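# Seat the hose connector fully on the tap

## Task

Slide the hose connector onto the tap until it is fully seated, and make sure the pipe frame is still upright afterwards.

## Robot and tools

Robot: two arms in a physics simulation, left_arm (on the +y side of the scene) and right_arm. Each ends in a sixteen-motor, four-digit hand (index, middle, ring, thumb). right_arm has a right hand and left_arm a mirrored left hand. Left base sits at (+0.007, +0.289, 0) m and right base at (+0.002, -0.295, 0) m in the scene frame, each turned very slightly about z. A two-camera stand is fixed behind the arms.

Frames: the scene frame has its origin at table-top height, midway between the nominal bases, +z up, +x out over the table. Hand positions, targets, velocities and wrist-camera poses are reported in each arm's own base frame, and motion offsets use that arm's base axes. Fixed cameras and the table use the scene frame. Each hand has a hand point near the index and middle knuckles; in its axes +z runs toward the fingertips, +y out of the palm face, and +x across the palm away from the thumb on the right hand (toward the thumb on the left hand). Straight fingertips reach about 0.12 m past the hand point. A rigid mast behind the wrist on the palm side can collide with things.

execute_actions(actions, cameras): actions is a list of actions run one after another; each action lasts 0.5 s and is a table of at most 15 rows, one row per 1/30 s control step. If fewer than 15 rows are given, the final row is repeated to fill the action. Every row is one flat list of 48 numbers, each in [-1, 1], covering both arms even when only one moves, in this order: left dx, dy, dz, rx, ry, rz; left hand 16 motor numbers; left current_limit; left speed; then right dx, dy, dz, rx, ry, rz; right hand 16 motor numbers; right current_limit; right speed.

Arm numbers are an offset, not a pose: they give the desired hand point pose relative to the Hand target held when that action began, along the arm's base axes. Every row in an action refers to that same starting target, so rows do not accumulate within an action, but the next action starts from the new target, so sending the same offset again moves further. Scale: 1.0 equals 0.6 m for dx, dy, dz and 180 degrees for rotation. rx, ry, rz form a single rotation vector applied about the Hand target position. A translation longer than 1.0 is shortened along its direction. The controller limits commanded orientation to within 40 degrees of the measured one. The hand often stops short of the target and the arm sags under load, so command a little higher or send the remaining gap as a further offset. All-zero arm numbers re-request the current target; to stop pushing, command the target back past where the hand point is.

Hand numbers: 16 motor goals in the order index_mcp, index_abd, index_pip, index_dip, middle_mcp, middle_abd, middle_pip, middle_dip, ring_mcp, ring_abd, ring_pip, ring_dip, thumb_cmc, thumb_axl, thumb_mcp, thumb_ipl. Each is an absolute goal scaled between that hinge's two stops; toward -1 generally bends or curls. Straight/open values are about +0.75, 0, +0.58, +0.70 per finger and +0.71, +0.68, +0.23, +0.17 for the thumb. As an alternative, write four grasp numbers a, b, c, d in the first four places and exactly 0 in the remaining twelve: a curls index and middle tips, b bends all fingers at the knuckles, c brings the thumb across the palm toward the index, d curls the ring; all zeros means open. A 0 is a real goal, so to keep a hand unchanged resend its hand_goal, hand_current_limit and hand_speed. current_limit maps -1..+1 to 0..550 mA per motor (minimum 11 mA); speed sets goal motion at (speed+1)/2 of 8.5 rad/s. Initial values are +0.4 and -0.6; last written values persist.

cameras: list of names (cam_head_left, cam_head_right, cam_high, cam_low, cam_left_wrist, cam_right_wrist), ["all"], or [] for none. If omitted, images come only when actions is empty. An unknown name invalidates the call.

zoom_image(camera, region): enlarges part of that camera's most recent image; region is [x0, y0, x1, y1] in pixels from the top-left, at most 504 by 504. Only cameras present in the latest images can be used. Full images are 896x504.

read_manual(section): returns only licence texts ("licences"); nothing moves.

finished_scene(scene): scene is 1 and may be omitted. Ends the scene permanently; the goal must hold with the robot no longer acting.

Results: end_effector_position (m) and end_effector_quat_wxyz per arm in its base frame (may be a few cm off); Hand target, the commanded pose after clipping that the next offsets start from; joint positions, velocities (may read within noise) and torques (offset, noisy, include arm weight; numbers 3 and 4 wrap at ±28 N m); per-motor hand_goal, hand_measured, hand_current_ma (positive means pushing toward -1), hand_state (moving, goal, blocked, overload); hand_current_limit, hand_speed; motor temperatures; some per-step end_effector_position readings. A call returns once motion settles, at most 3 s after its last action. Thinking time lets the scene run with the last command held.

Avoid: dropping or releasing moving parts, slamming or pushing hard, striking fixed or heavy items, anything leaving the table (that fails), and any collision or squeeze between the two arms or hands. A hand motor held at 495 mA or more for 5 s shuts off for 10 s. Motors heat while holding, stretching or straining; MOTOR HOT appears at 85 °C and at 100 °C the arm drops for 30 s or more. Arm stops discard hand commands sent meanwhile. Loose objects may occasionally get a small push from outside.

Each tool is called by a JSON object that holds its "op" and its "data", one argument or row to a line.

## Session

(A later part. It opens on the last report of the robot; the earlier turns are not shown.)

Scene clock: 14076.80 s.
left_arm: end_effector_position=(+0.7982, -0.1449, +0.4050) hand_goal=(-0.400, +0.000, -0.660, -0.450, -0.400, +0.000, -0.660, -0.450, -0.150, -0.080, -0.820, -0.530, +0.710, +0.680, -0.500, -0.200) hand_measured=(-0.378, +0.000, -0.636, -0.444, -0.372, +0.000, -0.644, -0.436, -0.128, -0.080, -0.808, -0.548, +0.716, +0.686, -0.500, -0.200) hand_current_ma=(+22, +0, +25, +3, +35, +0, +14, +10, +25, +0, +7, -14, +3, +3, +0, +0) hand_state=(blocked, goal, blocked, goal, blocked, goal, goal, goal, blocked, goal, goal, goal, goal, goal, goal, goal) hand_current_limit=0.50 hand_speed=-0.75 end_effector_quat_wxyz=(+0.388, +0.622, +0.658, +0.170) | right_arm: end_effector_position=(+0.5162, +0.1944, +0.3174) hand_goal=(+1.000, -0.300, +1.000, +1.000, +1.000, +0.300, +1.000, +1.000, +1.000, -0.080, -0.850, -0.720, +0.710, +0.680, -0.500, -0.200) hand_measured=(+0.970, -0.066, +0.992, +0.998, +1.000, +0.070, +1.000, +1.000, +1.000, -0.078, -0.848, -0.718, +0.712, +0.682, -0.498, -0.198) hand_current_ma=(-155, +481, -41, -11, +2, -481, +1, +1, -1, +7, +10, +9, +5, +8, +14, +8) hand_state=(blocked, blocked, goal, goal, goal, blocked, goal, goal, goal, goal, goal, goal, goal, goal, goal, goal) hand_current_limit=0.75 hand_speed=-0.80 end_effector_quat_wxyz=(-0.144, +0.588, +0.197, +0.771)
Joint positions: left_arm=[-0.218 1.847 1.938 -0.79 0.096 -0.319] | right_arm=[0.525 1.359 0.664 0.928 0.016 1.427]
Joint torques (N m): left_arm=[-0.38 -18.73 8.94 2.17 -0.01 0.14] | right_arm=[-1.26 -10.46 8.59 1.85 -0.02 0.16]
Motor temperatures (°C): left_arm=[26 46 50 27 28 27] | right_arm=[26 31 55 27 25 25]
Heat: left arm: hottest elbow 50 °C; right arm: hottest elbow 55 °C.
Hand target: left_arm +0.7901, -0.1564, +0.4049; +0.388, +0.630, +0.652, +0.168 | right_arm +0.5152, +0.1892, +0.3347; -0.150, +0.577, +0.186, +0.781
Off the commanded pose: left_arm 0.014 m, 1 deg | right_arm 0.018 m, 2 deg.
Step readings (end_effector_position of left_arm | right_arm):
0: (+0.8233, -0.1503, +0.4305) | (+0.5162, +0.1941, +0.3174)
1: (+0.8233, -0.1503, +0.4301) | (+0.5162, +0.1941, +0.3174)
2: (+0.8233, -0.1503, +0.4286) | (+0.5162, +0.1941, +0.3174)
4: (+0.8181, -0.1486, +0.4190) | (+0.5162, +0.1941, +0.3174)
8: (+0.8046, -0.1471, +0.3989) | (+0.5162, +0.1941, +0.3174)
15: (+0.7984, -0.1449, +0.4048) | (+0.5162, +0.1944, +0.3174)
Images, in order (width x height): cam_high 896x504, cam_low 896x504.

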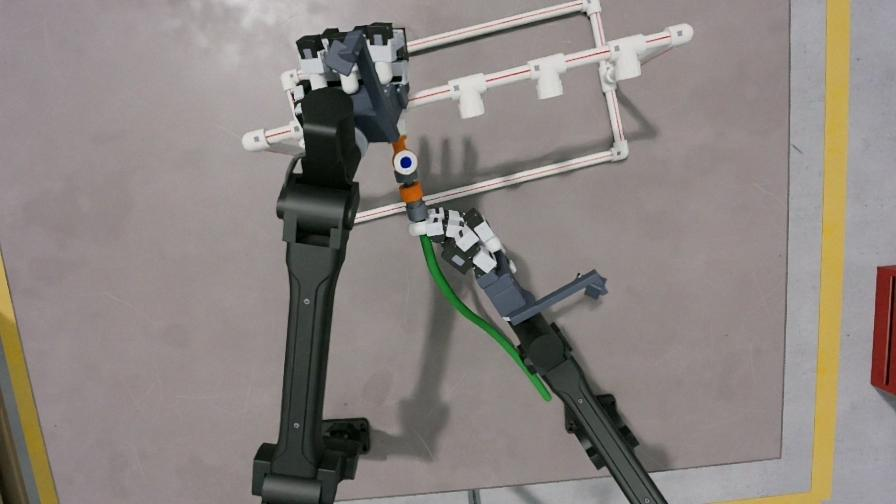

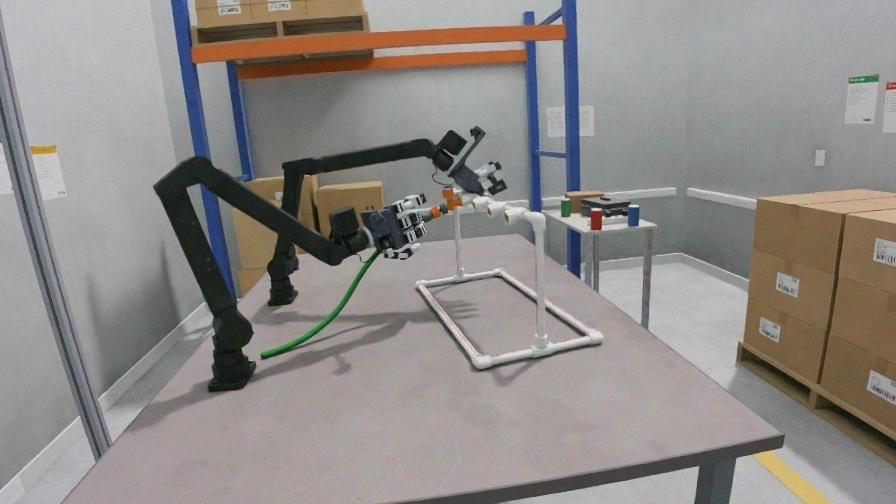

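{"op": "execute_actions", "data": {
  "actions": [
    [[-0.024,-0.0179,-0.0227,0,0,0, -0.40,0.0,-0.66,-0.45, -0.40,0.0,-0.66,-0.45, -0.15,-0.08,-0.82,-0.53, 0.71,0.68,-0.5,-0.2, 0.5,-0.75, 0.0138,-0.0082,0.0058,0,0,-0.0036, 1.0,-0.3,1.0,1.0, 1.0,0.3,1.0,1.0, 1.0,-0.08,-0.85,-0.72, 0.71,0.68,-0.5,-0.2, 0.75,-0.8],[-0.0478,-0.0358,-0.0455,0,0,0, -0.40,0.0,-0.66,-0.45, -0.40,0.0,-0.66,-0.45, -0.15,-0.08,-0.82,-0.53, 0.71,0.68,-0.5,-0.2, 0.5,-0.75, 0.0277,-0.0165,0.0117,0,0,-0.0073, 1.0,-0.3,1.0,1.0, 1.0,0.3,1.0,1.0, 1.0,-0.08,-0.85,-0.72, 0.71,0.68,-0.5,-0.2, 0.75,-0.8]]
  ],
  "cameras": ["cam_high","cam_low"]
}}

{"op": "zoom_image", "data": {
  "camera": "cam_high",
  "region": [370, 140, 460, 240]
}}

{"op": "zoom_image", "data": {
  "camera": "cam_low",
  "region": [400, 170, 480, 250]
}}

Scene clock: 14095.27 s.
left_arm: end_effector_position=(+0.7736, -0.1491, +0.4208) hand_goal=(-0.400, +0.000, -0.660, -0.450, -0.400, +0.000, -0.660, -0.450, -0.150, -0.080, -0.820, -0.530, +0.710, +0.680, -0.500, -0.200) hand_measured=(-0.378, +0.000, -0.636, -0.444, -0.372, +0.000, -0.644, -0.436, -0.128, -0.080, -0.808, -0.548, +0.716, +0.686, -0.500, -0.200) hand_current_ma=(+22, +0, +25, +3, +35, +0, +14, +10, +25, +0, +7, -14, +3, +3, +0, +0) hand_state=(blocked, goal, blocked, goal, blocked, goal, goal, goal, blocked, goal, goal, goal, goal, goal, goal, goal) hand_current_limit=0.50 hand_speed=-0.75 end_effector_quat_wxyz=(+0.410, +0.616, +0.641, +0.205) | right_arm: end_effector_position=(+0.5186, +0.1939, +0.3141) hand_goal=(+1.000, -0.300, +1.000, +1.000, +1.000, +0.300, +1.000, +1.000, +1.000, -0.080, -0.850, -0.720, +0.710, +0.680, -0.500, -0.200) hand_measured=(+0.972, -0.066, +0.992, +0.998, +1.000, +0.070, +1.000, +1.000, +1.000, -0.078, -0.848, -0.718, +0.712, +0.682, -0.498, -0.198) hand_current_ma=(-144, +481, -38, -12, +4, -481, +2, +1, +0, +7, +10, +9, +5, +8, +14, +8) hand_state=(blocked, blocked, goal, goal, goal, blocked, goal, goal, goal, goal, goal, goal, goal, goal, goal, goal) hand_current_limit=0.75 hand_speed=-0.80 end_effector_quat_wxyz=(-0.152, +0.591, +0.201, +0.766)
Joint positions: left_arm=[-0.238 1.757 1.799 -0.662 0.052 -0.304] | right_arm=[0.514 1.358 0.664 0.916 -0.01 1.441]
Joint torques (N m): left_arm=[-2.14 -16.38 7.06 0.9 0.29 -0.26] | right_arm=[-2.73 -9.52 11.14 1.5 0.59 0.03]
Motor temperatures (°C): left_arm=[26 48 49 27 28 27] | right_arm=[26 31 55 27 25 25]
Heat: left arm: hottest elbow 49 °C; right arm: hottest elbow 55 °C.
Hand target: left_arm +0.7614, -0.1778, +0.3776; +0.388, +0.630, +0.652, +0.168 | right_arm +0.5318, +0.1792, +0.3417; -0.140, +0.579, +0.180, +0.783
Off the commanded pose: left_arm 0.053 m, 5 deg | right_arm 0.034 m, 4 deg.
Step readings (end_effector_position of left_arm | right_arm):
0: (+0.7982, -0.1449, +0.4049) | (+0.5162, +0.1944, +0.3174)
1: (+0.7982, -0.1448, +0.4049) | (+0.5162, +0.1944, +0.3174)
2: (+0.7976, -0.1448, +0.4046) | (+0.5164, +0.1942, +0.3171)
4: (+0.7938, -0.1445, +0.4065) | (+0.5175, +0.1932, +0.3162)
8: (+0.7829, -0.1438, +0.4128) | (+0.5182, +0.1941, +0.3150)
15: (+0.7739, -0.1491, +0.4206) | (+0.5185, +0.1941, +0.3143)
Images, in order (width x height): cam_high 896x504, cam_low 896x504.

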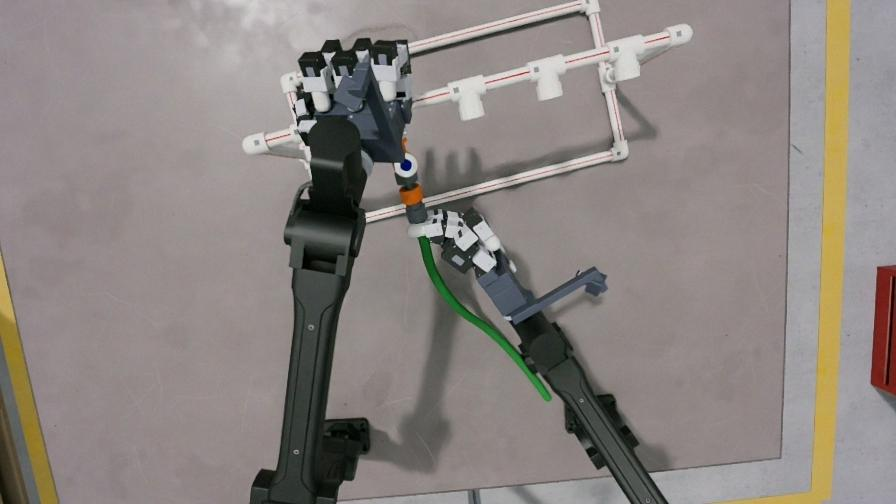

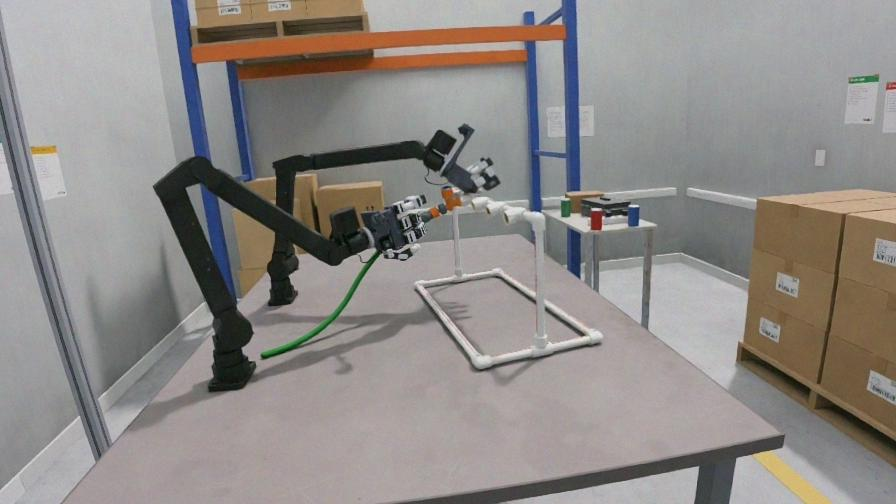

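Scaled by 5.040.

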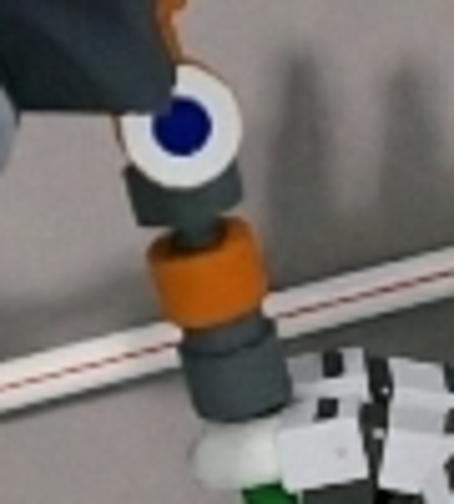

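Scaled by 6.300.

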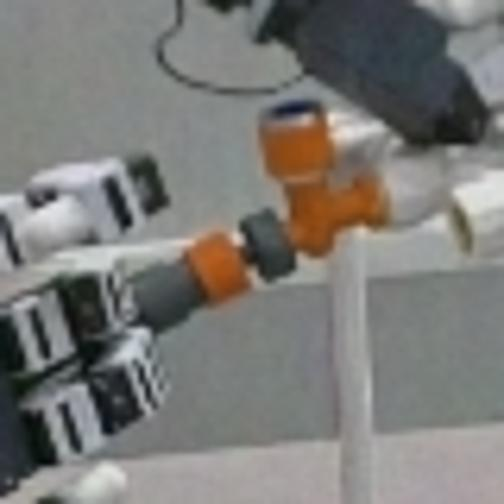

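{"op": "execute_actions", "data": {
  "actions": [
    [[0,0,0,0,0,0, -0.40,0.0,-0.66,-0.45, -0.40,0.0,-0.66,-0.45, -0.15,-0.08,-0.82,-0.53, 0.71,0.68,-0.5,-0.2, 0.5,-0.75, 0.0138,-0.0082,0.0125,-0.001,0.0054,-0.0036, 1.0,-0.3,1.0,1.0, 1.0,0.3,1.0,1.0, 1.0,-0.08,-0.85,-0.72, 0.71,0.68,-0.5,-0.2, 0.75,-0.8],[0,0,0,0,0,0, -0.40,0.0,-0.66,-0.45, -0.40,0.0,-0.66,-0.45, -0.15,-0.08,-0.82,-0.53, 0.71,0.68,-0.5,-0.2, 0.5,-0.75, 0.0277,-0.0165,0.025,-0.0019,0.0108,-0.0073, 1.0,-0.3,1.0,1.0, 1.0,0.3,1.0,1.0, 1.0,-0.08,-0.85,-0.72, 0.71,0.68,-0.5,-0.2, 0.75,-0.8]]
  ],
  "cameras": ["cam_high","cam_low"]
}}

{"op": "zoom_image", "data": {
  "camera": "cam_high",
  "region": [370, 140, 460, 240]
}}

{"op": "zoom_image", "data": {
  "camera": "cam_low",
  "region": [400, 170, 480, 250]
}}

Scene clock: 14114.27 s.
left_arm: end_effector_position=(+0.7736, -0.1494, +0.4210) hand_goal=(-0.400, +0.000, -0.660, -0.450, -0.400, +0.000, -0.660, -0.450, -0.150, -0.080, -0.820, -0.530, +0.710, +0.680, -0.500, -0.200) hand_measured=(-0.378, +0.000, -0.636, -0.444, -0.372, +0.000, -0.644, -0.436, -0.128, -0.080, -0.808, -0.548, +0.716, +0.686, -0.500, -0.200) hand_current_ma=(+22, +0, +25, +3, +35, +0, +14, +10, +25, +0, +7, -14, +3, +3, +0, +0) hand_state=(blocked, goal, blocked, goal, blocked, goal, goal, goal, blocked, goal, goal, goal, goal, goal, goal, goal) hand_current_limit=0.50 hand_speed=-0.75 end_effector_quat_wxyz=(+0.410, +0.616, +0.641, +0.205) | right_arm: end_effector_position=(+0.5212, +0.1897, +0.3126) hand_goal=(+1.000, -0.300, +1.000, +1.000, +1.000, +0.300, +1.000, +1.000, +1.000, -0.080, -0.850, -0.720, +0.710, +0.680, -0.500, -0.200) hand_measured=(+0.968, -0.066, +0.982, +0.992, +1.002, +0.070, +1.000, +1.000, +1.000, -0.078, -0.848, -0.718, +0.712, +0.682, -0.498, -0.198) hand_current_ma=(-166, +481, -92, -39, +7, -481, +4, +2, +0, +7, +10, +9, +5, +8, +14, +8) hand_state=(blocked, blocked, goal, goal, goal, blocked, goal, goal, goal, goal, goal, goal, goal, goal, goal, goal) hand_current_limit=0.75 hand_speed=-0.80 end_effector_quat_wxyz=(-0.155, +0.613, +0.205, +0.747)
Joint positions: left_arm=[-0.238 1.757 1.799 -0.661 0.051 -0.304] | right_arm=[0.499 1.322 0.676 0.812 -0.028 1.458]
Joint torques (N m): left_arm=[-2.49 -16.32 7.12 0.94 0.26 -0.29] | right_arm=[-3.9 -8.59 14.27 1.39 1.13 -0.03]
Motor temperatures (°C): left_arm=[26 49 47 26 28 27] | right_arm=[26 31 56 27 26 25]
Heat: left arm: hottest shoulder 49 °C; right arm: hottest elbow 56 °C.
Hand target: left_arm +0.7614, -0.1781, +0.3777; +0.388, +0.630, +0.652, +0.168 | right_arm +0.5484, +0.1693, +0.3567; -0.133, +0.595, +0.173, +0.774
Off the commanded pose: left_arm 0.053 m, 5 deg | right_arm 0.056 m, 6 deg.
Step readings (end_effector_position of left_arm | right_arm):
0: (+0.7736, -0.1494, +0.4209) | (+0.5186, +0.1939, +0.3141)
1: (+0.7736, -0.1494, +0.4209) | (+0.5186, +0.1939, +0.3142)
2: (+0.7736, -0.1494, +0.4209) | (+0.5187, +0.1939, +0.3134)
4: (+0.7736, -0.1494, +0.4209) | (+0.5194, +0.1924, +0.3125)
8: (+0.7736, -0.1494, +0.4210) | (+0.5206, +0.1895, +0.3130)
15: (+0.7736, -0.1494, +0.4210) | (+0.5210, +0.1898, +0.3129)
Images, in order (width x height): cam_high 896x504, cam_low 896x504.

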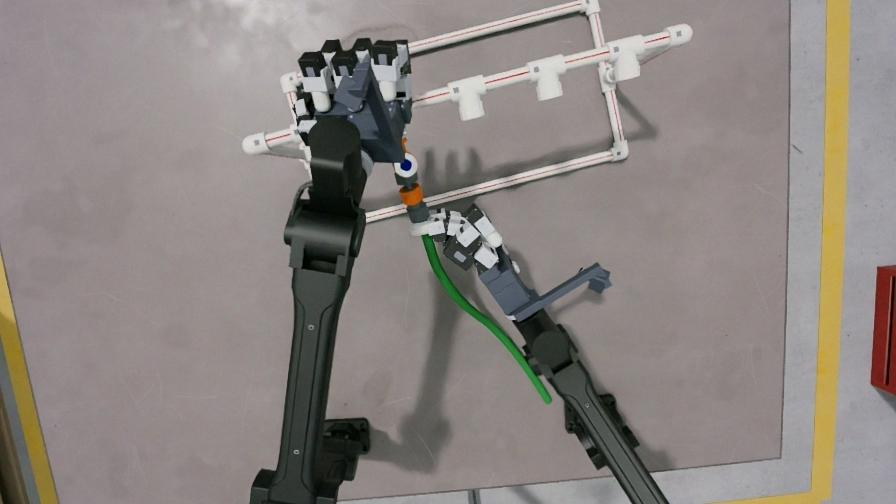

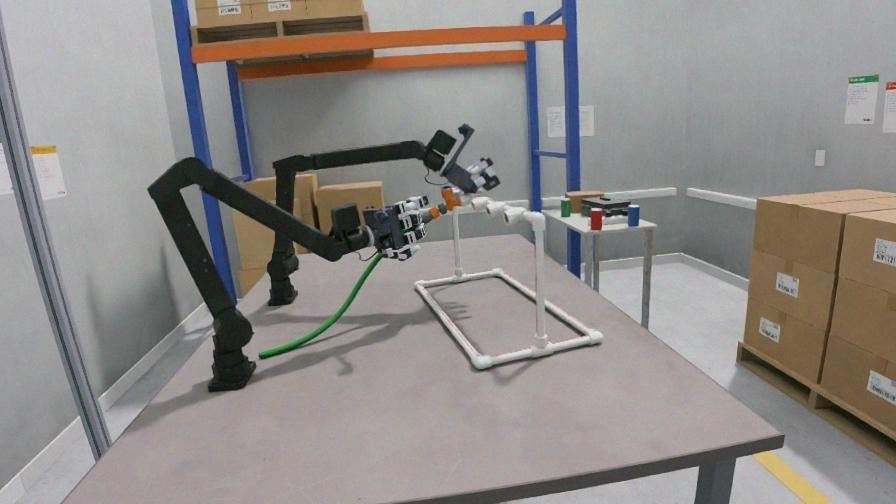

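Scaled by 5.040.

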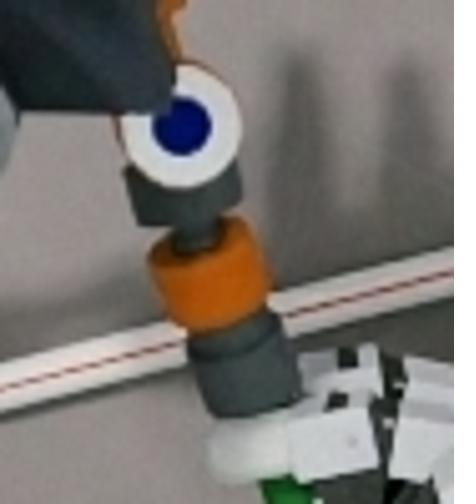

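Scaled by 6.300.

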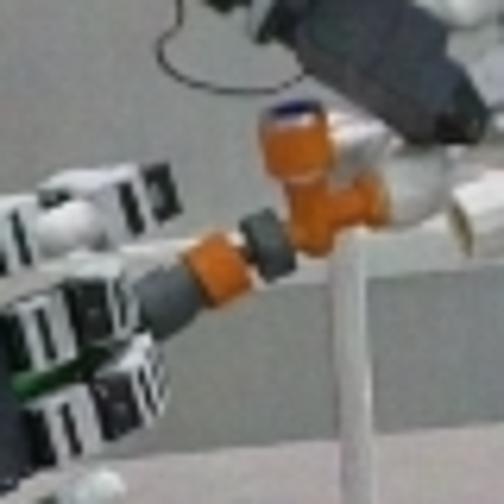

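{"op": "execute_actions", "data": {
  "actions": [
    [[0,0,0,0,0,0, -0.40,0.0,-0.66,-0.45, -0.40,0.0,-0.66,-0.45, -0.15,-0.08,-0.82,-0.53, 0.71,0.68,-0.5,-0.2, 0.5,-0.75, 0.007,-0.0042,0.013,0.0066,-0.0073,0, 1.0,-0.3,1.0,1.0, 1.0,0.3,1.0,1.0, 1.0,-0.08,-0.85,-0.72, 0.71,0.68,-0.5,-0.2, 0.75,-0.8],[0,0,0,0,0,0, -0.40,0.0,-0.66,-0.45, -0.40,0.0,-0.66,-0.45, -0.15,-0.08,-0.82,-0.53, 0.71,0.68,-0.5,-0.2, 0.5,-0.75, 0.0139,-0.0083,0.026,0.0132,-0.0146,0, 1.0,-0.3,1.0,1.0, 1.0,0.3,1.0,1.0, 1.0,-0.08,-0.85,-0.72, 0.71,0.68,-0.5,-0.2, 0.75,-0.8]]
  ],
  "cameras": ["cam_high","cam_low"]
}}

{"op": "zoom_image", "data": {
  "camera": "cam_high",
  "region": [370, 140, 460, 240]
}}

{"op": "zoom_image", "data": {
  "camera": "cam_low",
  "region": [400, 170, 480, 250]
}}

Scene clock: 14142.60 s.
left_arm: end_effector_position=(+0.7736, -0.1494, +0.4210) hand_goal=(-0.400, +0.000, -0.660, -0.450, -0.400, +0.000, -0.660, -0.450, -0.150, -0.080, -0.820, -0.530, +0.710, +0.680, -0.500, -0.200) hand_measured=(-0.378, +0.000, -0.636, -0.444, -0.372, +0.000, -0.644, -0.436, -0.128, -0.080, -0.808, -0.548, +0.716, +0.686, -0.500, -0.200) hand_current_ma=(+22, +0, +25, +3, +35, +0, +14, +10, +25, +0, +7, -14, +3, +3, +0, +0) hand_state=(blocked, goal, blocked, goal, blocked, goal, goal, goal, blocked, goal, goal, goal, goal, goal, goal, goal) hand_current_limit=0.50 hand_speed=-0.75 end_effector_quat_wxyz=(+0.410, +0.616, +0.641, +0.205) | right_arm: end_effector_position=(+0.5232, +0.1886, +0.3136) hand_goal=(+1.000, -0.300, +1.000, +1.000, +1.000, +0.300, +1.000, +1.000, +1.000, -0.080, -0.850, -0.720, +0.710, +0.680, -0.500, -0.200) hand_measured=(+0.968, -0.066, +0.980, +0.992, +1.002, +0.070, +1.000, +1.000, +1.000, -0.078, -0.848, -0.718, +0.712, +0.682, -0.498, -0.198) hand_current_ma=(-166, +481, -93, -37, +8, -481, +4, +2, +0, +7, +10, +9, +5, +8, +14, +8) hand_state=(blocked, blocked, goal, goal, goal, blocked, goal, goal, goal, goal, goal, goal, goal, goal, goal, goal) hand_current_limit=0.75 hand_speed=-0.80 end_effector_quat_wxyz=(-0.162, +0.611, +0.205, +0.747)
Joint positions: left_arm=[-0.238 1.757 1.799 -0.661 0.051 -0.304] | right_arm=[0.488 1.322 0.678 0.814 -0.048 1.468]
Joint torques (N m): left_arm=[-2.61 -16.15 7.06 0.92 0.26 -0.28] | right_arm=[-4.37 -7.82 15.23 3.29 1.37 0.1]
Motor temperatures (°C): left_arm=[26 50 46 26 28 27] | right_arm=[26 31 59 27 27 25]
Heat: left arm: hottest shoulder 50 °C; right arm: hottest elbow 59 °C.
Hand target: left_arm +0.7614, -0.1781, +0.3777; +0.388, +0.630, +0.652, +0.168 | right_arm +0.5568, +0.1643, +0.3723; -0.141, +0.574, +0.160, +0.791
Off the commanded pose: left_arm 0.053 m, 5 deg | right_arm 0.072 m, 9 deg.
Step readings (end_effector_position of left_arm | right_arm):
0: (+0.7736, -0.1494, +0.4210) | (+0.5212, +0.1897, +0.3125)
1: (+0.7736, -0.1494, +0.4210) | (+0.5212, +0.1898, +0.3125)
2: (+0.7736, -0.1494, +0.4210) | (+0.5213, +0.1899, +0.3127)
4: (+0.7736, -0.1494, +0.4210) | (+0.5221, +0.1895, +0.3130)
8: (+0.7736, -0.1494, +0.4210) | (+0.5229, +0.1889, +0.3137)
15: (+0.7736, -0.1494, +0.4210) | (+0.5232, +0.1885, +0.3137)
Images, in order (width x height): cam_high 896x504, cam_low 896x504.

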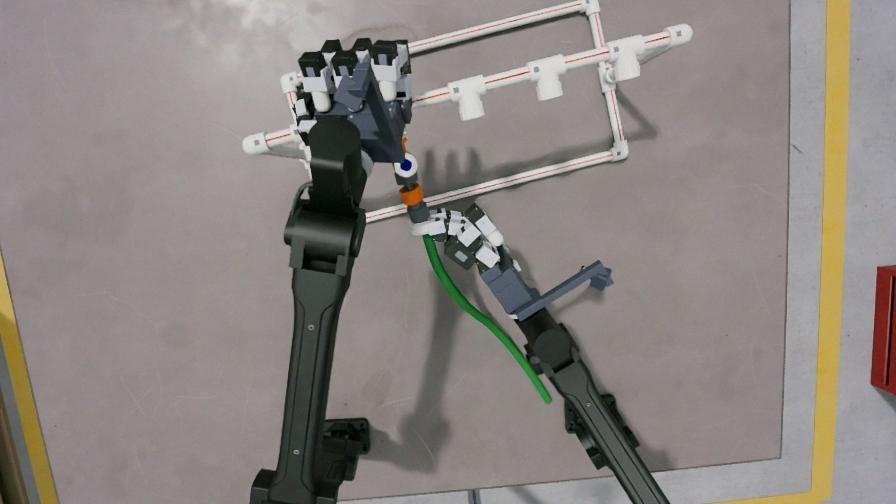

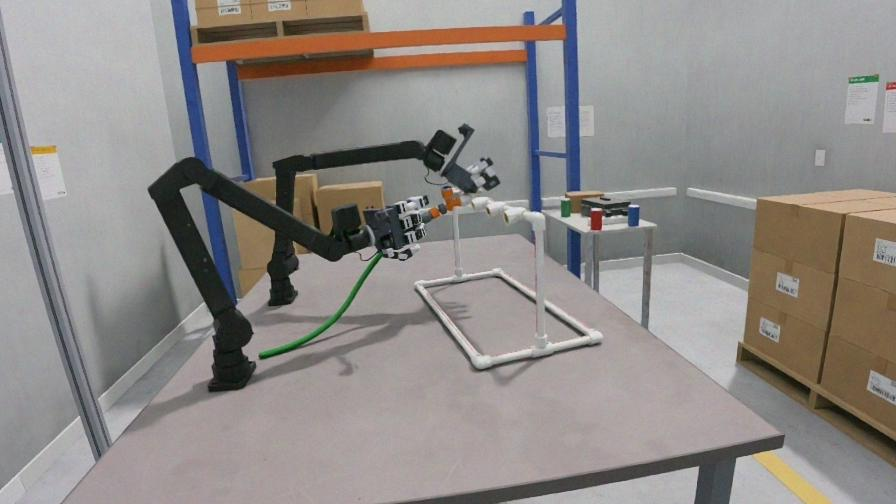

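Scaled by 5.040.

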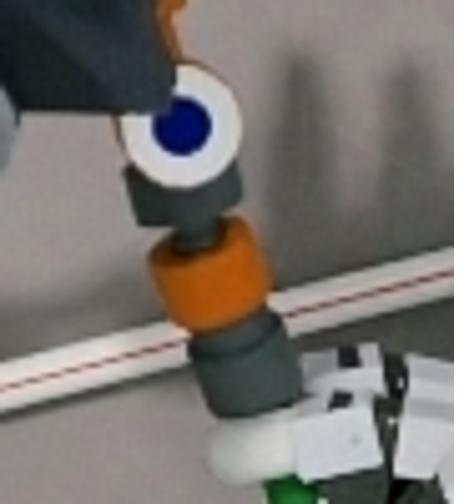

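Scaled by 6.300.

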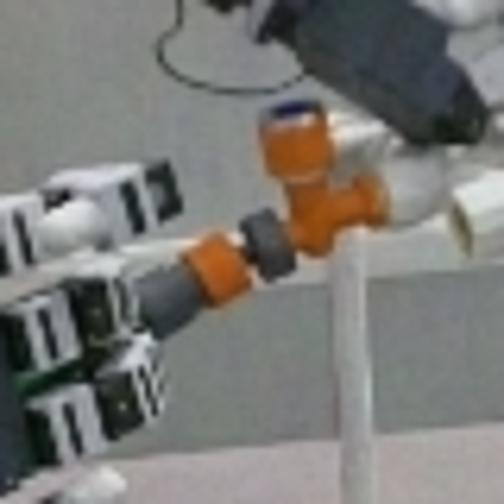

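{"op": "execute_actions", "data": {
  "actions": [
    [[0,0,0,0,0,0, -0.40,0.0,-0.66,-0.45, -0.40,0.0,-0.66,-0.45, -0.15,-0.08,-0.82,-0.53, 0.71,0.68,-0.5,-0.2, 0.5,-0.75, 0,0,0.0125,0.0038,-0.0219,0, 1.0,-0.3,1.0,1.0, 1.0,0.3,1.0,1.0, 1.0,-0.08,-0.85,-0.72, 0.71,0.68,-0.5,-0.2, 0.75,-0.8],[0,0,0,0,0,0, -0.40,0.0,-0.66,-0.45, -0.40,0.0,-0.66,-0.45, -0.15,-0.08,-0.82,-0.53, 0.71,0.68,-0.5,-0.2, 0.5,-0.75, 0,0,0.025,0.0076,-0.0438,0, 1.0,-0.3,1.0,1.0, 1.0,0.3,1.0,1.0, 1.0,-0.08,-0.85,-0.72, 0.71,0.68,-0.5,-0.2, 0.75,-0.8]]
  ],
  "cameras": ["cam_high","cam_low"]
}}

{"op": "zoom_image", "data": {
  "camera": "cam_high",
  "region": [380, 160, 440, 220]
}}

{"op": "zoom_image", "data": {
  "camera": "cam_low",
  "region": [410, 180, 470, 240]
}}

Scene clock: 14202.30 s.
left_arm: end_effector_position=(+0.7740, -0.1513, +0.4230) hand_goal=(-0.400, +0.000, -0.660, -0.450, -0.400, +0.000, -0.660, -0.450, -0.150, -0.080, -0.820, -0.530, +0.710, +0.680, -0.500, -0.200) hand_measured=(-0.378, +0.000, -0.636, -0.444, -0.372, +0.000, -0.644, -0.436, -0.128, -0.080, -0.808, -0.548, +0.716, +0.686, -0.500, -0.200) hand_current_ma=(+22, +0, +25, +3, +35, +0, +14, +10, +25, +0, +7, -14, +3, +3, +0, +0) hand_state=(blocked, goal, blocked, goal, blocked, goal, goal, goal, blocked, goal, goal, goal, goal, goal, goal, goal) hand_current_limit=0.50 hand_speed=-0.75 end_effector_quat_wxyz=(+0.412, +0.617, +0.637, +0.207) | right_arm: end_effector_position=(+0.5307, +0.1853, +0.3217) hand_goal=(+1.000, -0.300, +1.000, +1.000, +1.000, +0.300, +1.000, +1.000, +1.000, -0.080, -0.850, -0.720, +0.710, +0.680, -0.500, -0.200) hand_measured=(+1.000, -0.062, +1.000, +1.000, +1.002, +0.074, +1.000, +1.000, +1.000, -0.078, -0.848, -0.718, +0.712, +0.682, -0.498, -0.198) hand_current_ma=(+3, +481, +2, +1, +5, -481, +4, +2, +0, +7, +10, +9, +5, +8, +14, +8) hand_state=(goal, blocked, goal, goal, goal, blocked, goal, goal, goal, goal, goal, goal, goal, goal, goal, goal) hand_current_limit=0.75 hand_speed=-0.80 end_effector_quat_wxyz=(-0.157, +0.569, +0.201, +0.782)
Joint positions: left_arm=[-0.24 1.757 1.799 -0.654 0.051 -0.299] | right_arm=[0.473 1.393 0.678 0.99 -0.061 1.447]
Joint torques (N m): left_arm=[-2.2 -16.09 7.12 0.65 0.25 -0.35] | right_arm=[-3.6 -8.82 14.53 4.12 1.25 0]
Motor temperatures (°C): left_arm=[26 49 44 26 28 27] | right_arm=[26 31 75 27 29 25]
Heat: left arm: hottest shoulder 49 °C; right arm: hottest elbow 75 °C.
Hand target: left_arm +0.7614, -0.1781, +0.3777; +0.388, +0.630, +0.652, +0.168 | right_arm +0.5567, +0.1643, +0.3873; -0.137, +0.517, +0.160, +0.830
Off the commanded pose: left_arm 0.054 m, 6 deg | right_arm 0.074 m, 10 deg.
Step readings (end_effector_position of left_arm | right_arm):
0: (+0.7736, -0.1494, +0.4210) | (+0.5232, +0.1886, +0.3136)
1: (+0.7736, -0.1494, +0.4210) | (+0.5232, +0.1886, +0.3138)
2: (+0.7736, -0.1494, +0.4210) | (+0.5230, +0.1886, +0.3154)
4: (+0.7738, -0.1494, +0.4214) | (+0.5242, +0.1877, +0.3201)
8: (+0.7737, -0.1507, +0.4218) | (+0.5276, +0.1866, +0.3233)
15: (+0.7740, -0.1513, +0.4230) | (+0.5306, +0.1852, +0.3214)
Images, in order (width x height): cam_high 896x504, cam_low 896x504.

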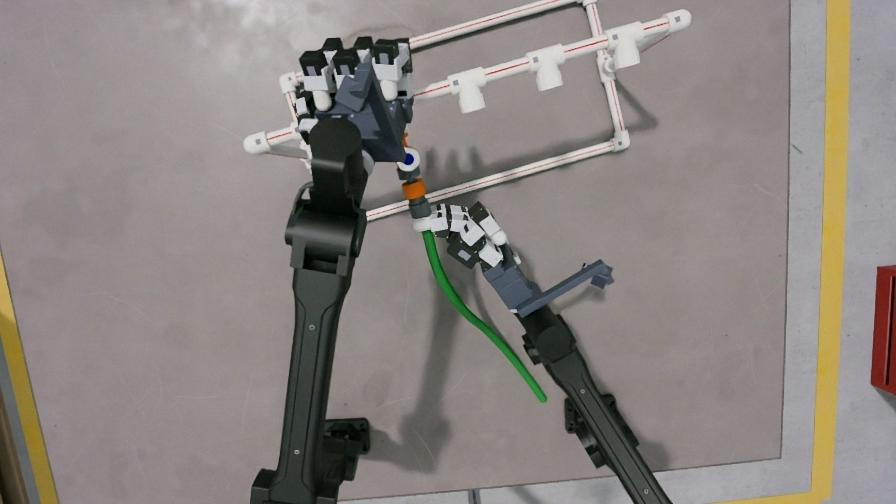

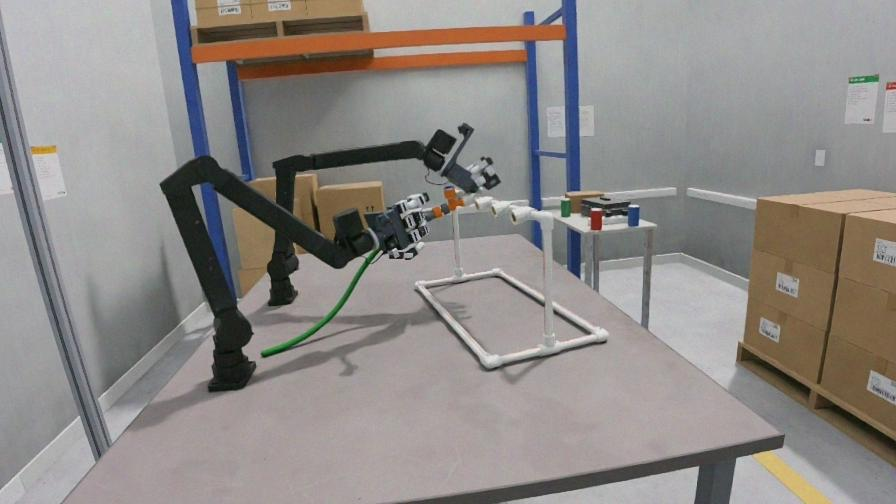

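Scaled by 8.400.

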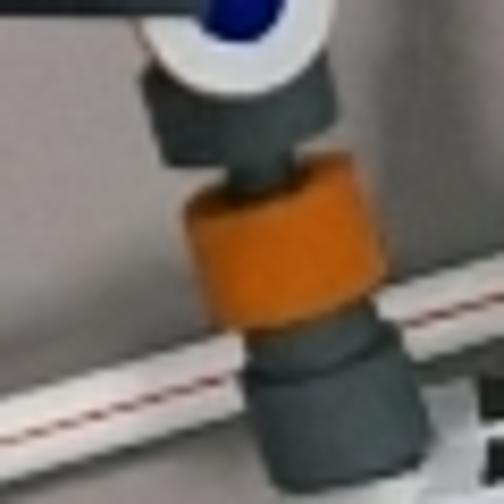

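Scaled by 8.400.

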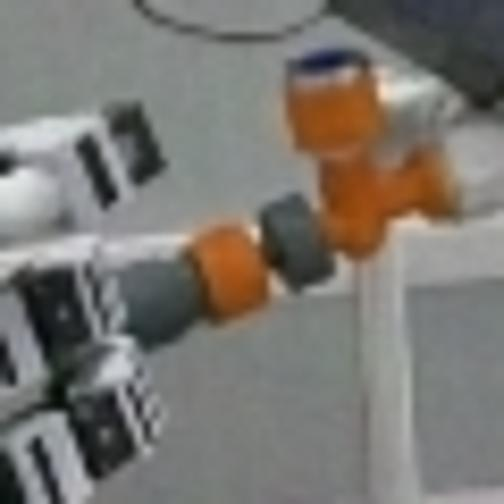

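{"op": "execute_actions", "data": {
  "actions": [
    [[-0.018,-0.014,-0.017,0,0,0, -0.40,0.0,-0.66,-0.45, -0.40,0.0,-0.66,-0.45, -0.15,-0.08,-0.82,-0.53, 0.71,0.68,-0.5,-0.2, 0.5,-0.75, 0.0138,-0.0082,0.01,0.001,-0.0055,-0.0036, 1.0,-0.3,1.0,1.0, 1.0,0.3,1.0,1.0, 1.0,-0.08,-0.85,-0.72, 0.71,0.68,-0.5,-0.2, 0.75,-0.8],[-0.035,-0.028,-0.034,0,0,0, -0.40,0.0,-0.66,-0.45, -0.40,0.0,-0.66,-0.45, -0.15,-0.08,-0.82,-0.53, 0.71,0.68,-0.5,-0.2, 0.5,-0.75, 0.0277,-0.0165,0.02,0.0019,-0.011,-0.0073, 1.0,-0.3,1.0,1.0, 1.0,0.3,1.0,1.0, 1.0,-0.08,-0.85,-0.72, 0.71,0.68,-0.5,-0.2, 0.75,-0.8]]
  ],
  "cameras": ["cam_high","cam_low"]
}}

{"op": "zoom_image", "data": {
  "camera": "cam_high",
  "region": [380, 160, 440, 220]
}}

{"op": "zoom_image", "data": {
  "camera": "cam_low",
  "region": [410, 180, 470, 240]
}}

Scene clock: 14227.93 s.
left_arm: end_effector_position=(+0.7524, -0.1650, +0.4285) hand_goal=(-0.400, +0.000, -0.660, -0.450, -0.400, +0.000, -0.660, -0.450, -0.150, -0.080, -0.820, -0.530, +0.710, +0.680, -0.500, -0.200) hand_measured=(-0.378, +0.000, -0.636, -0.444, -0.372, +0.000, -0.644, -0.436, -0.128, -0.080, -0.810, -0.548, +0.716, +0.686, -0.500, -0.200) hand_current_ma=(+22, +0, +25, +3, +34, +0, +14, +10, +25, +0, +7, -14, +3, +3, +0, +0) hand_state=(blocked, goal, blocked, goal, blocked, goal, goal, goal, blocked, goal, goal, goal, goal, goal, goal, goal) hand_current_limit=0.50 hand_speed=-0.75 end_effector_quat_wxyz=(+0.423, +0.616, +0.626, +0.225) | right_arm: end_effector_position=(+0.5378, +0.1746, +0.3219) hand_goal=(+1.000, -0.300, +1.000, +1.000, +1.000, +0.300, +1.000, +1.000, +1.000, -0.080, -0.850, -0.720, +0.710, +0.680, -0.500, -0.200) hand_measured=(+1.000, -0.060, +1.000, +1.000, +1.002, +0.074, +1.000, +1.000, +1.000, -0.078, -0.848, -0.718, +0.710, +0.682, -0.498, -0.198) hand_current_ma=(+3, +481, +2, +1, +6, -481, +4, +2, +0, +7, +10, +9, +4, +7, +15, +8) hand_state=(goal, blocked, goal, goal, goal, blocked, goal, goal, goal, goal, goal, goal, goal, goal, goal, goal) hand_current_limit=0.75 hand_speed=-0.80 end_effector_quat_wxyz=(-0.149, +0.563, +0.198, +0.788)
Joint positions: left_arm=[-0.272 1.7 1.708 -0.581 0.014 -0.295] | right_arm=[0.446 1.414 0.682 1.024 -0.075 1.443]
Joint torques (N m): left_arm=[-2.67 -14.21 5.97 0.46 0.46 -0.61] | right_arm=[-3.78 -8.7 16.64 3.73 1.41 -0.02]
Motor temperatures (°C): left_arm=[26 49 43 26 28 27] | right_arm=[26 31 75 27 29 25]
Heat: left arm: hottest shoulder 49 °C; right arm: hottest elbow 75 °C.
Hand target: left_arm +0.7405, -0.1948, +0.3572; +0.388, +0.630, +0.652, +0.168 | right_arm +0.5733, +0.1545, +0.3993; -0.126, +0.504, +0.153, +0.841
Off the commanded pose: left_arm 0.078 m, 8 deg | right_arm 0.088 m, 11 deg.
Step readings (end_effector_position of left_arm | right_arm):
0: (+0.7740, -0.1513, +0.4230) | (+0.5307, +0.1852, +0.3218)
1: (+0.7740, -0.1513, +0.4229) | (+0.5307, +0.1852, +0.3218)
2: (+0.7739, -0.1512, +0.4224) | (+0.5308, +0.1853, +0.3218)
4: (+0.7719, -0.1518, +0.4233) | (+0.5317, +0.1849, +0.3216)
8: (+0.7648, -0.1545, +0.4245) | (+0.5344, +0.1827, +0.3214)
15: (+0.7525, -0.1647, +0.4284) | (+0.5376, +0.1749, +0.3221)
Images, in order (width x height): cam_high 896x504, cam_low 896x504.

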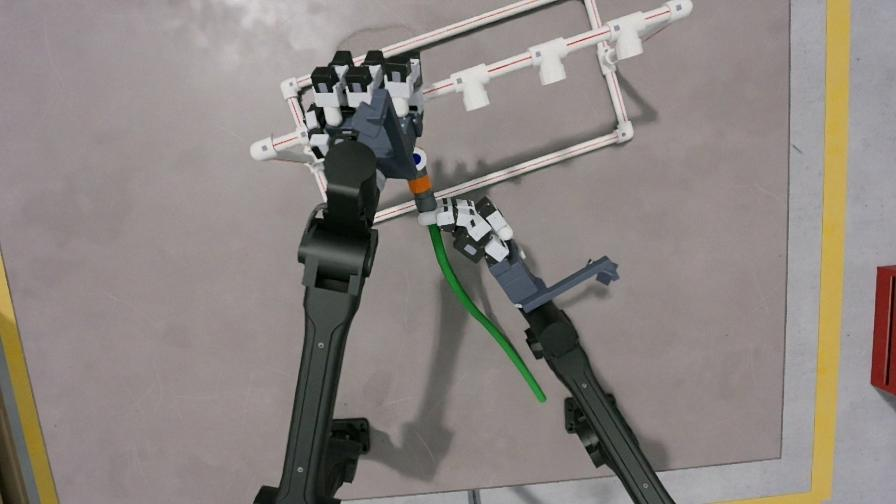

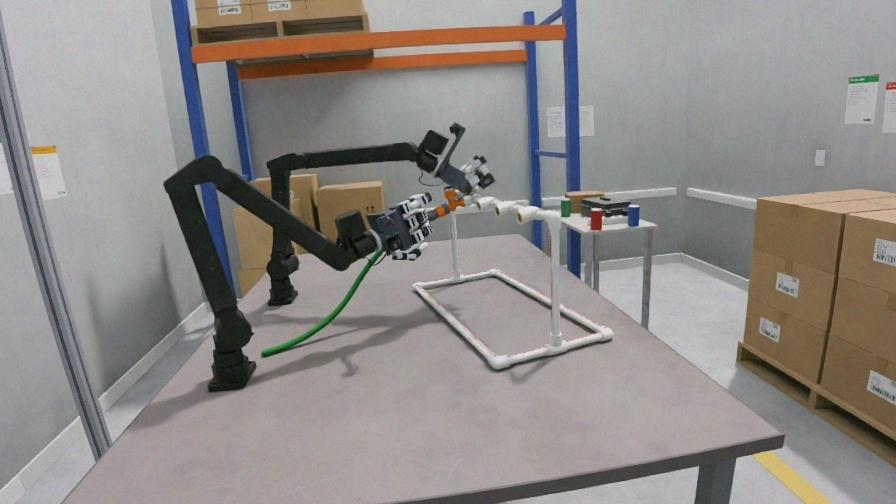

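Scaled by 8.400.

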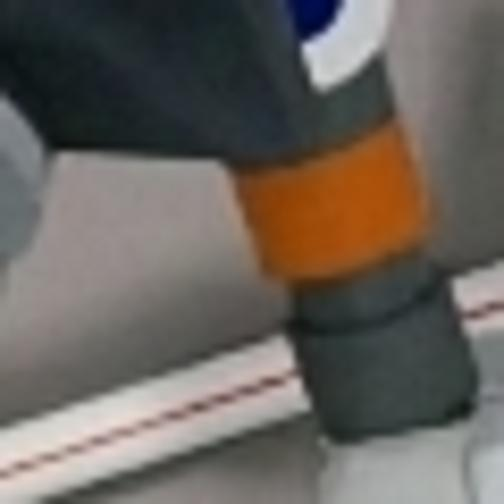

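Scaled by 8.400.

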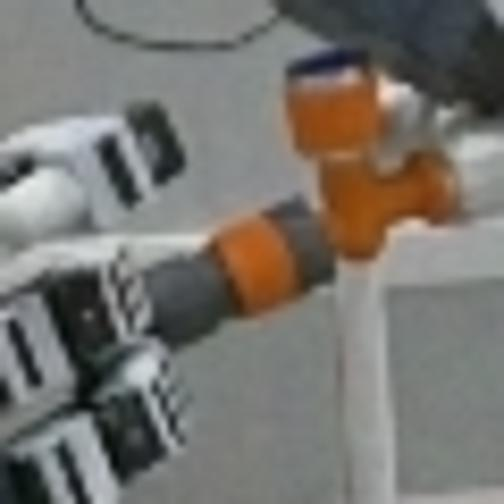

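{"op": "execute_actions", "data": {
  "actions": [
    [[0.007,0.016,0.045,0,0,0, -0.40,0.0,-0.66,-0.45, -0.40,0.0,-0.66,-0.45, -0.15,-0.08,-0.82,-0.53, 0.71,0.68,-0.5,-0.2, 0.5,-0.75, -0.018,0.007,-0.03,-0.007,0.0127,0.0067, 1.0,-0.3,1.0,1.0, 1.0,0.3,1.0,1.0, 1.0,-0.08,-0.85,-0.72, 0.71,0.68,-0.5,-0.2, 0.75,-0.8],[0.013,0.033,0.09,0,0,0, -0.40,0.0,-0.66,-0.45, -0.40,0.0,-0.66,-0.45, -0.15,-0.08,-0.82,-0.53, 0.71,0.68,-0.5,-0.2, 0.5,-0.75, -0.038,0.015,-0.06,-0.014,0.0253,0.0133, 1.0,-0.3,1.0,1.0, 1.0,0.3,1.0,1.0, 1.0,-0.08,-0.85,-0.72, 0.71,0.68,-0.5,-0.2, 0.75,-0.8],[0.02,0.05,0.13,0,0,0, -0.40,0.0,-0.66,-0.45, -0.40,0.0,-0.66,-0.45, -0.15,-0.08,-0.82,-0.53, 0.71,0.68,-0.5,-0.2, 0.5,-0.75, -0.055,0.022,-0.09,-0.021,0.038,0.02, 1.0,-0.3,1.0,1.0, 1.0,0.3,1.0,1.0, 1.0,-0.08,-0.85,-0.72, 0.71,0.68,-0.5,-0.2, 0.75,-0.8]]
  ],
  "cameras": ["cam_high","cam_low"]
}}

{"op": "zoom_image", "data": {
  "camera": "cam_high",
  "region": [390, 150, 450, 210]
}}

{"op": "zoom_image", "data": {
  "camera": "cam_low",
  "region": [410, 180, 470, 240]
}}

Scene clock: 14252.23 s.
left_arm: end_effector_position=(+0.7430, -0.1664, +0.4202) hand_goal=(-0.400, +0.000, -0.660, -0.450, -0.400, +0.000, -0.660, -0.450, -0.150, -0.080, -0.820, -0.530, +0.710, +0.680, -0.500, -0.200) hand_measured=(-0.378, +0.000, -0.636, -0.444, -0.372, +0.000, -0.644, -0.436, -0.128, -0.080, -0.810, -0.546, +0.706, +0.670, -0.502, -0.200) hand_current_ma=(+22, +0, +25, +3, +34, +0, +14, +10, +25, +0, +7, -14, -1, -9, +0, +0) hand_state=(blocked, goal, blocked, goal, blocked, goal, goal, goal, blocked, goal, goal, goal, goal, goal, goal, goal) hand_current_limit=0.50 hand_speed=-0.75 end_effector_quat_wxyz=(+0.379, +0.640, +0.646, +0.170) | right_arm: end_effector_position=(+0.5379, +0.1759, +0.3203) hand_goal=(+1.000, -0.300, +1.000, +1.000, +1.000, +0.300, +1.000, +1.000, +1.000, -0.080, -0.850, -0.720, +0.710, +0.680, -0.500, -0.200) hand_measured=(+1.000, -0.060, +1.000, +1.000, +1.000, +0.074, +1.000, +1.000, +1.000, -0.078, -0.848, -0.718, +0.710, +0.682, -0.498, -0.198) hand_current_ma=(-4, +481, +1, +1, +3, -481, +3, +2, +0, +7, +10, +9, +4, +7, +15, +8) hand_state=(goal, blocked, goal, goal, goal, blocked, goal, goal, goal, goal, goal, goal, goal, goal, goal, goal) hand_current_limit=0.75 hand_speed=-0.80 end_effector_quat_wxyz=(-0.151, +0.566, +0.201, +0.785)
Joint positions: left_arm=[-0.266 1.712 1.799 -0.803 0.071 -0.308] | right_arm=[0.446 1.412 0.682 1.013 -0.081 1.443]
Joint torques (N m): left_arm=[0.85 -14.21 15.46 1.28 0.06 -0.16] | right_arm=[-1.49 -10.87 9.4 1.66 0.43 0]
Motor temperatures (°C): left_arm=[26 46 43 26 28 27] | right_arm=[26 30 71 27 30 25]
Heat: left arm: hottest shoulder 46 °C; right arm: hottest elbow 71 °C.
Hand target: left_arm +0.7525, -0.1647, +0.4352; +0.388, +0.630, +0.652, +0.168 | right_arm +0.5403, +0.1678, +0.3453; -0.145, +0.552, +0.189, +0.799
Off the commanded pose: left_arm 0.018 m, 2 deg | right_arm 0.026 m, 3 deg.
Step readings (end_effector_position of left_arm | right_arm):
0: (+0.7523, -0.1650, +0.4289) | (+0.5378, +0.1746, +0.3219)
1: (+0.7523, -0.1650, +0.4289) | (+0.5378, +0.1746, +0.3219)
2: (+0.7523, -0.1650, +0.4287) | (+0.5377, +0.1748, +0.3219)
4: (+0.7520, -0.1651, +0.4302) | (+0.5377, +0.1754, +0.3220)
8: (+0.7469, -0.1657, +0.4316) | (+0.5380, +0.1760, +0.3205)
15: (+0.7427, -0.1663, +0.4208) | (+0.5380, +0.1759, +0.3203)
Images, in order (width x height): cam_high 896x504, cam_low 896x504.

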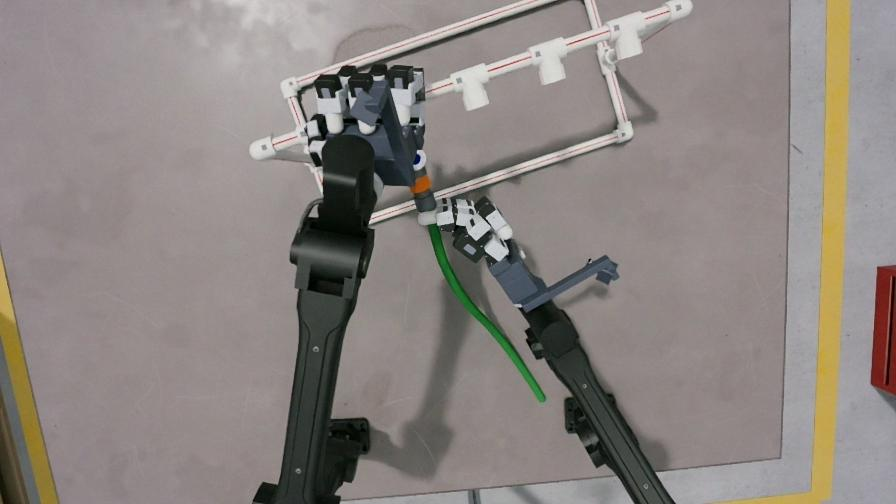

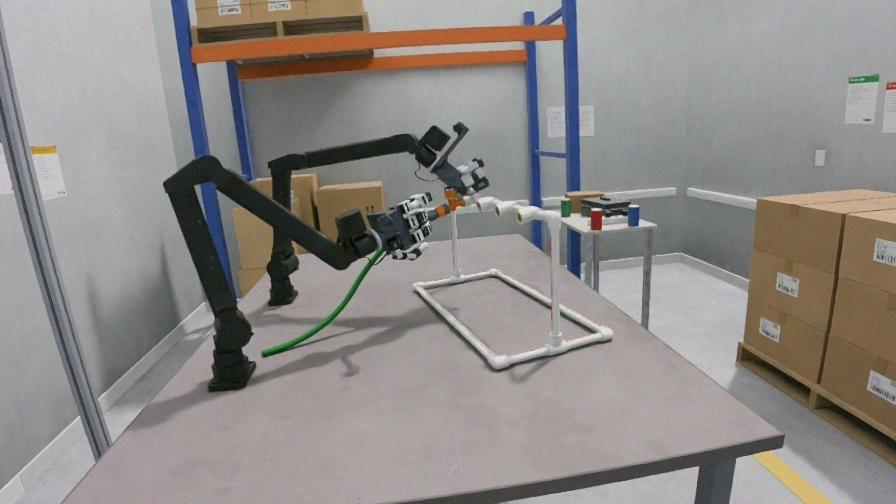

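Scaled by 8.400.

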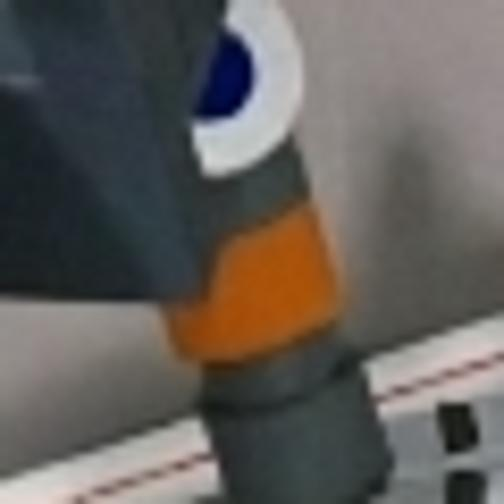

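Scaled by 8.400.

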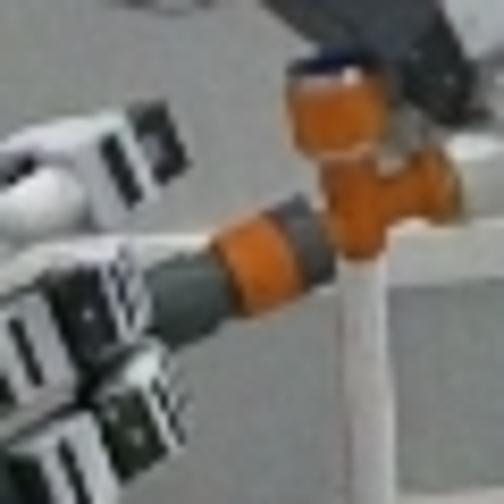

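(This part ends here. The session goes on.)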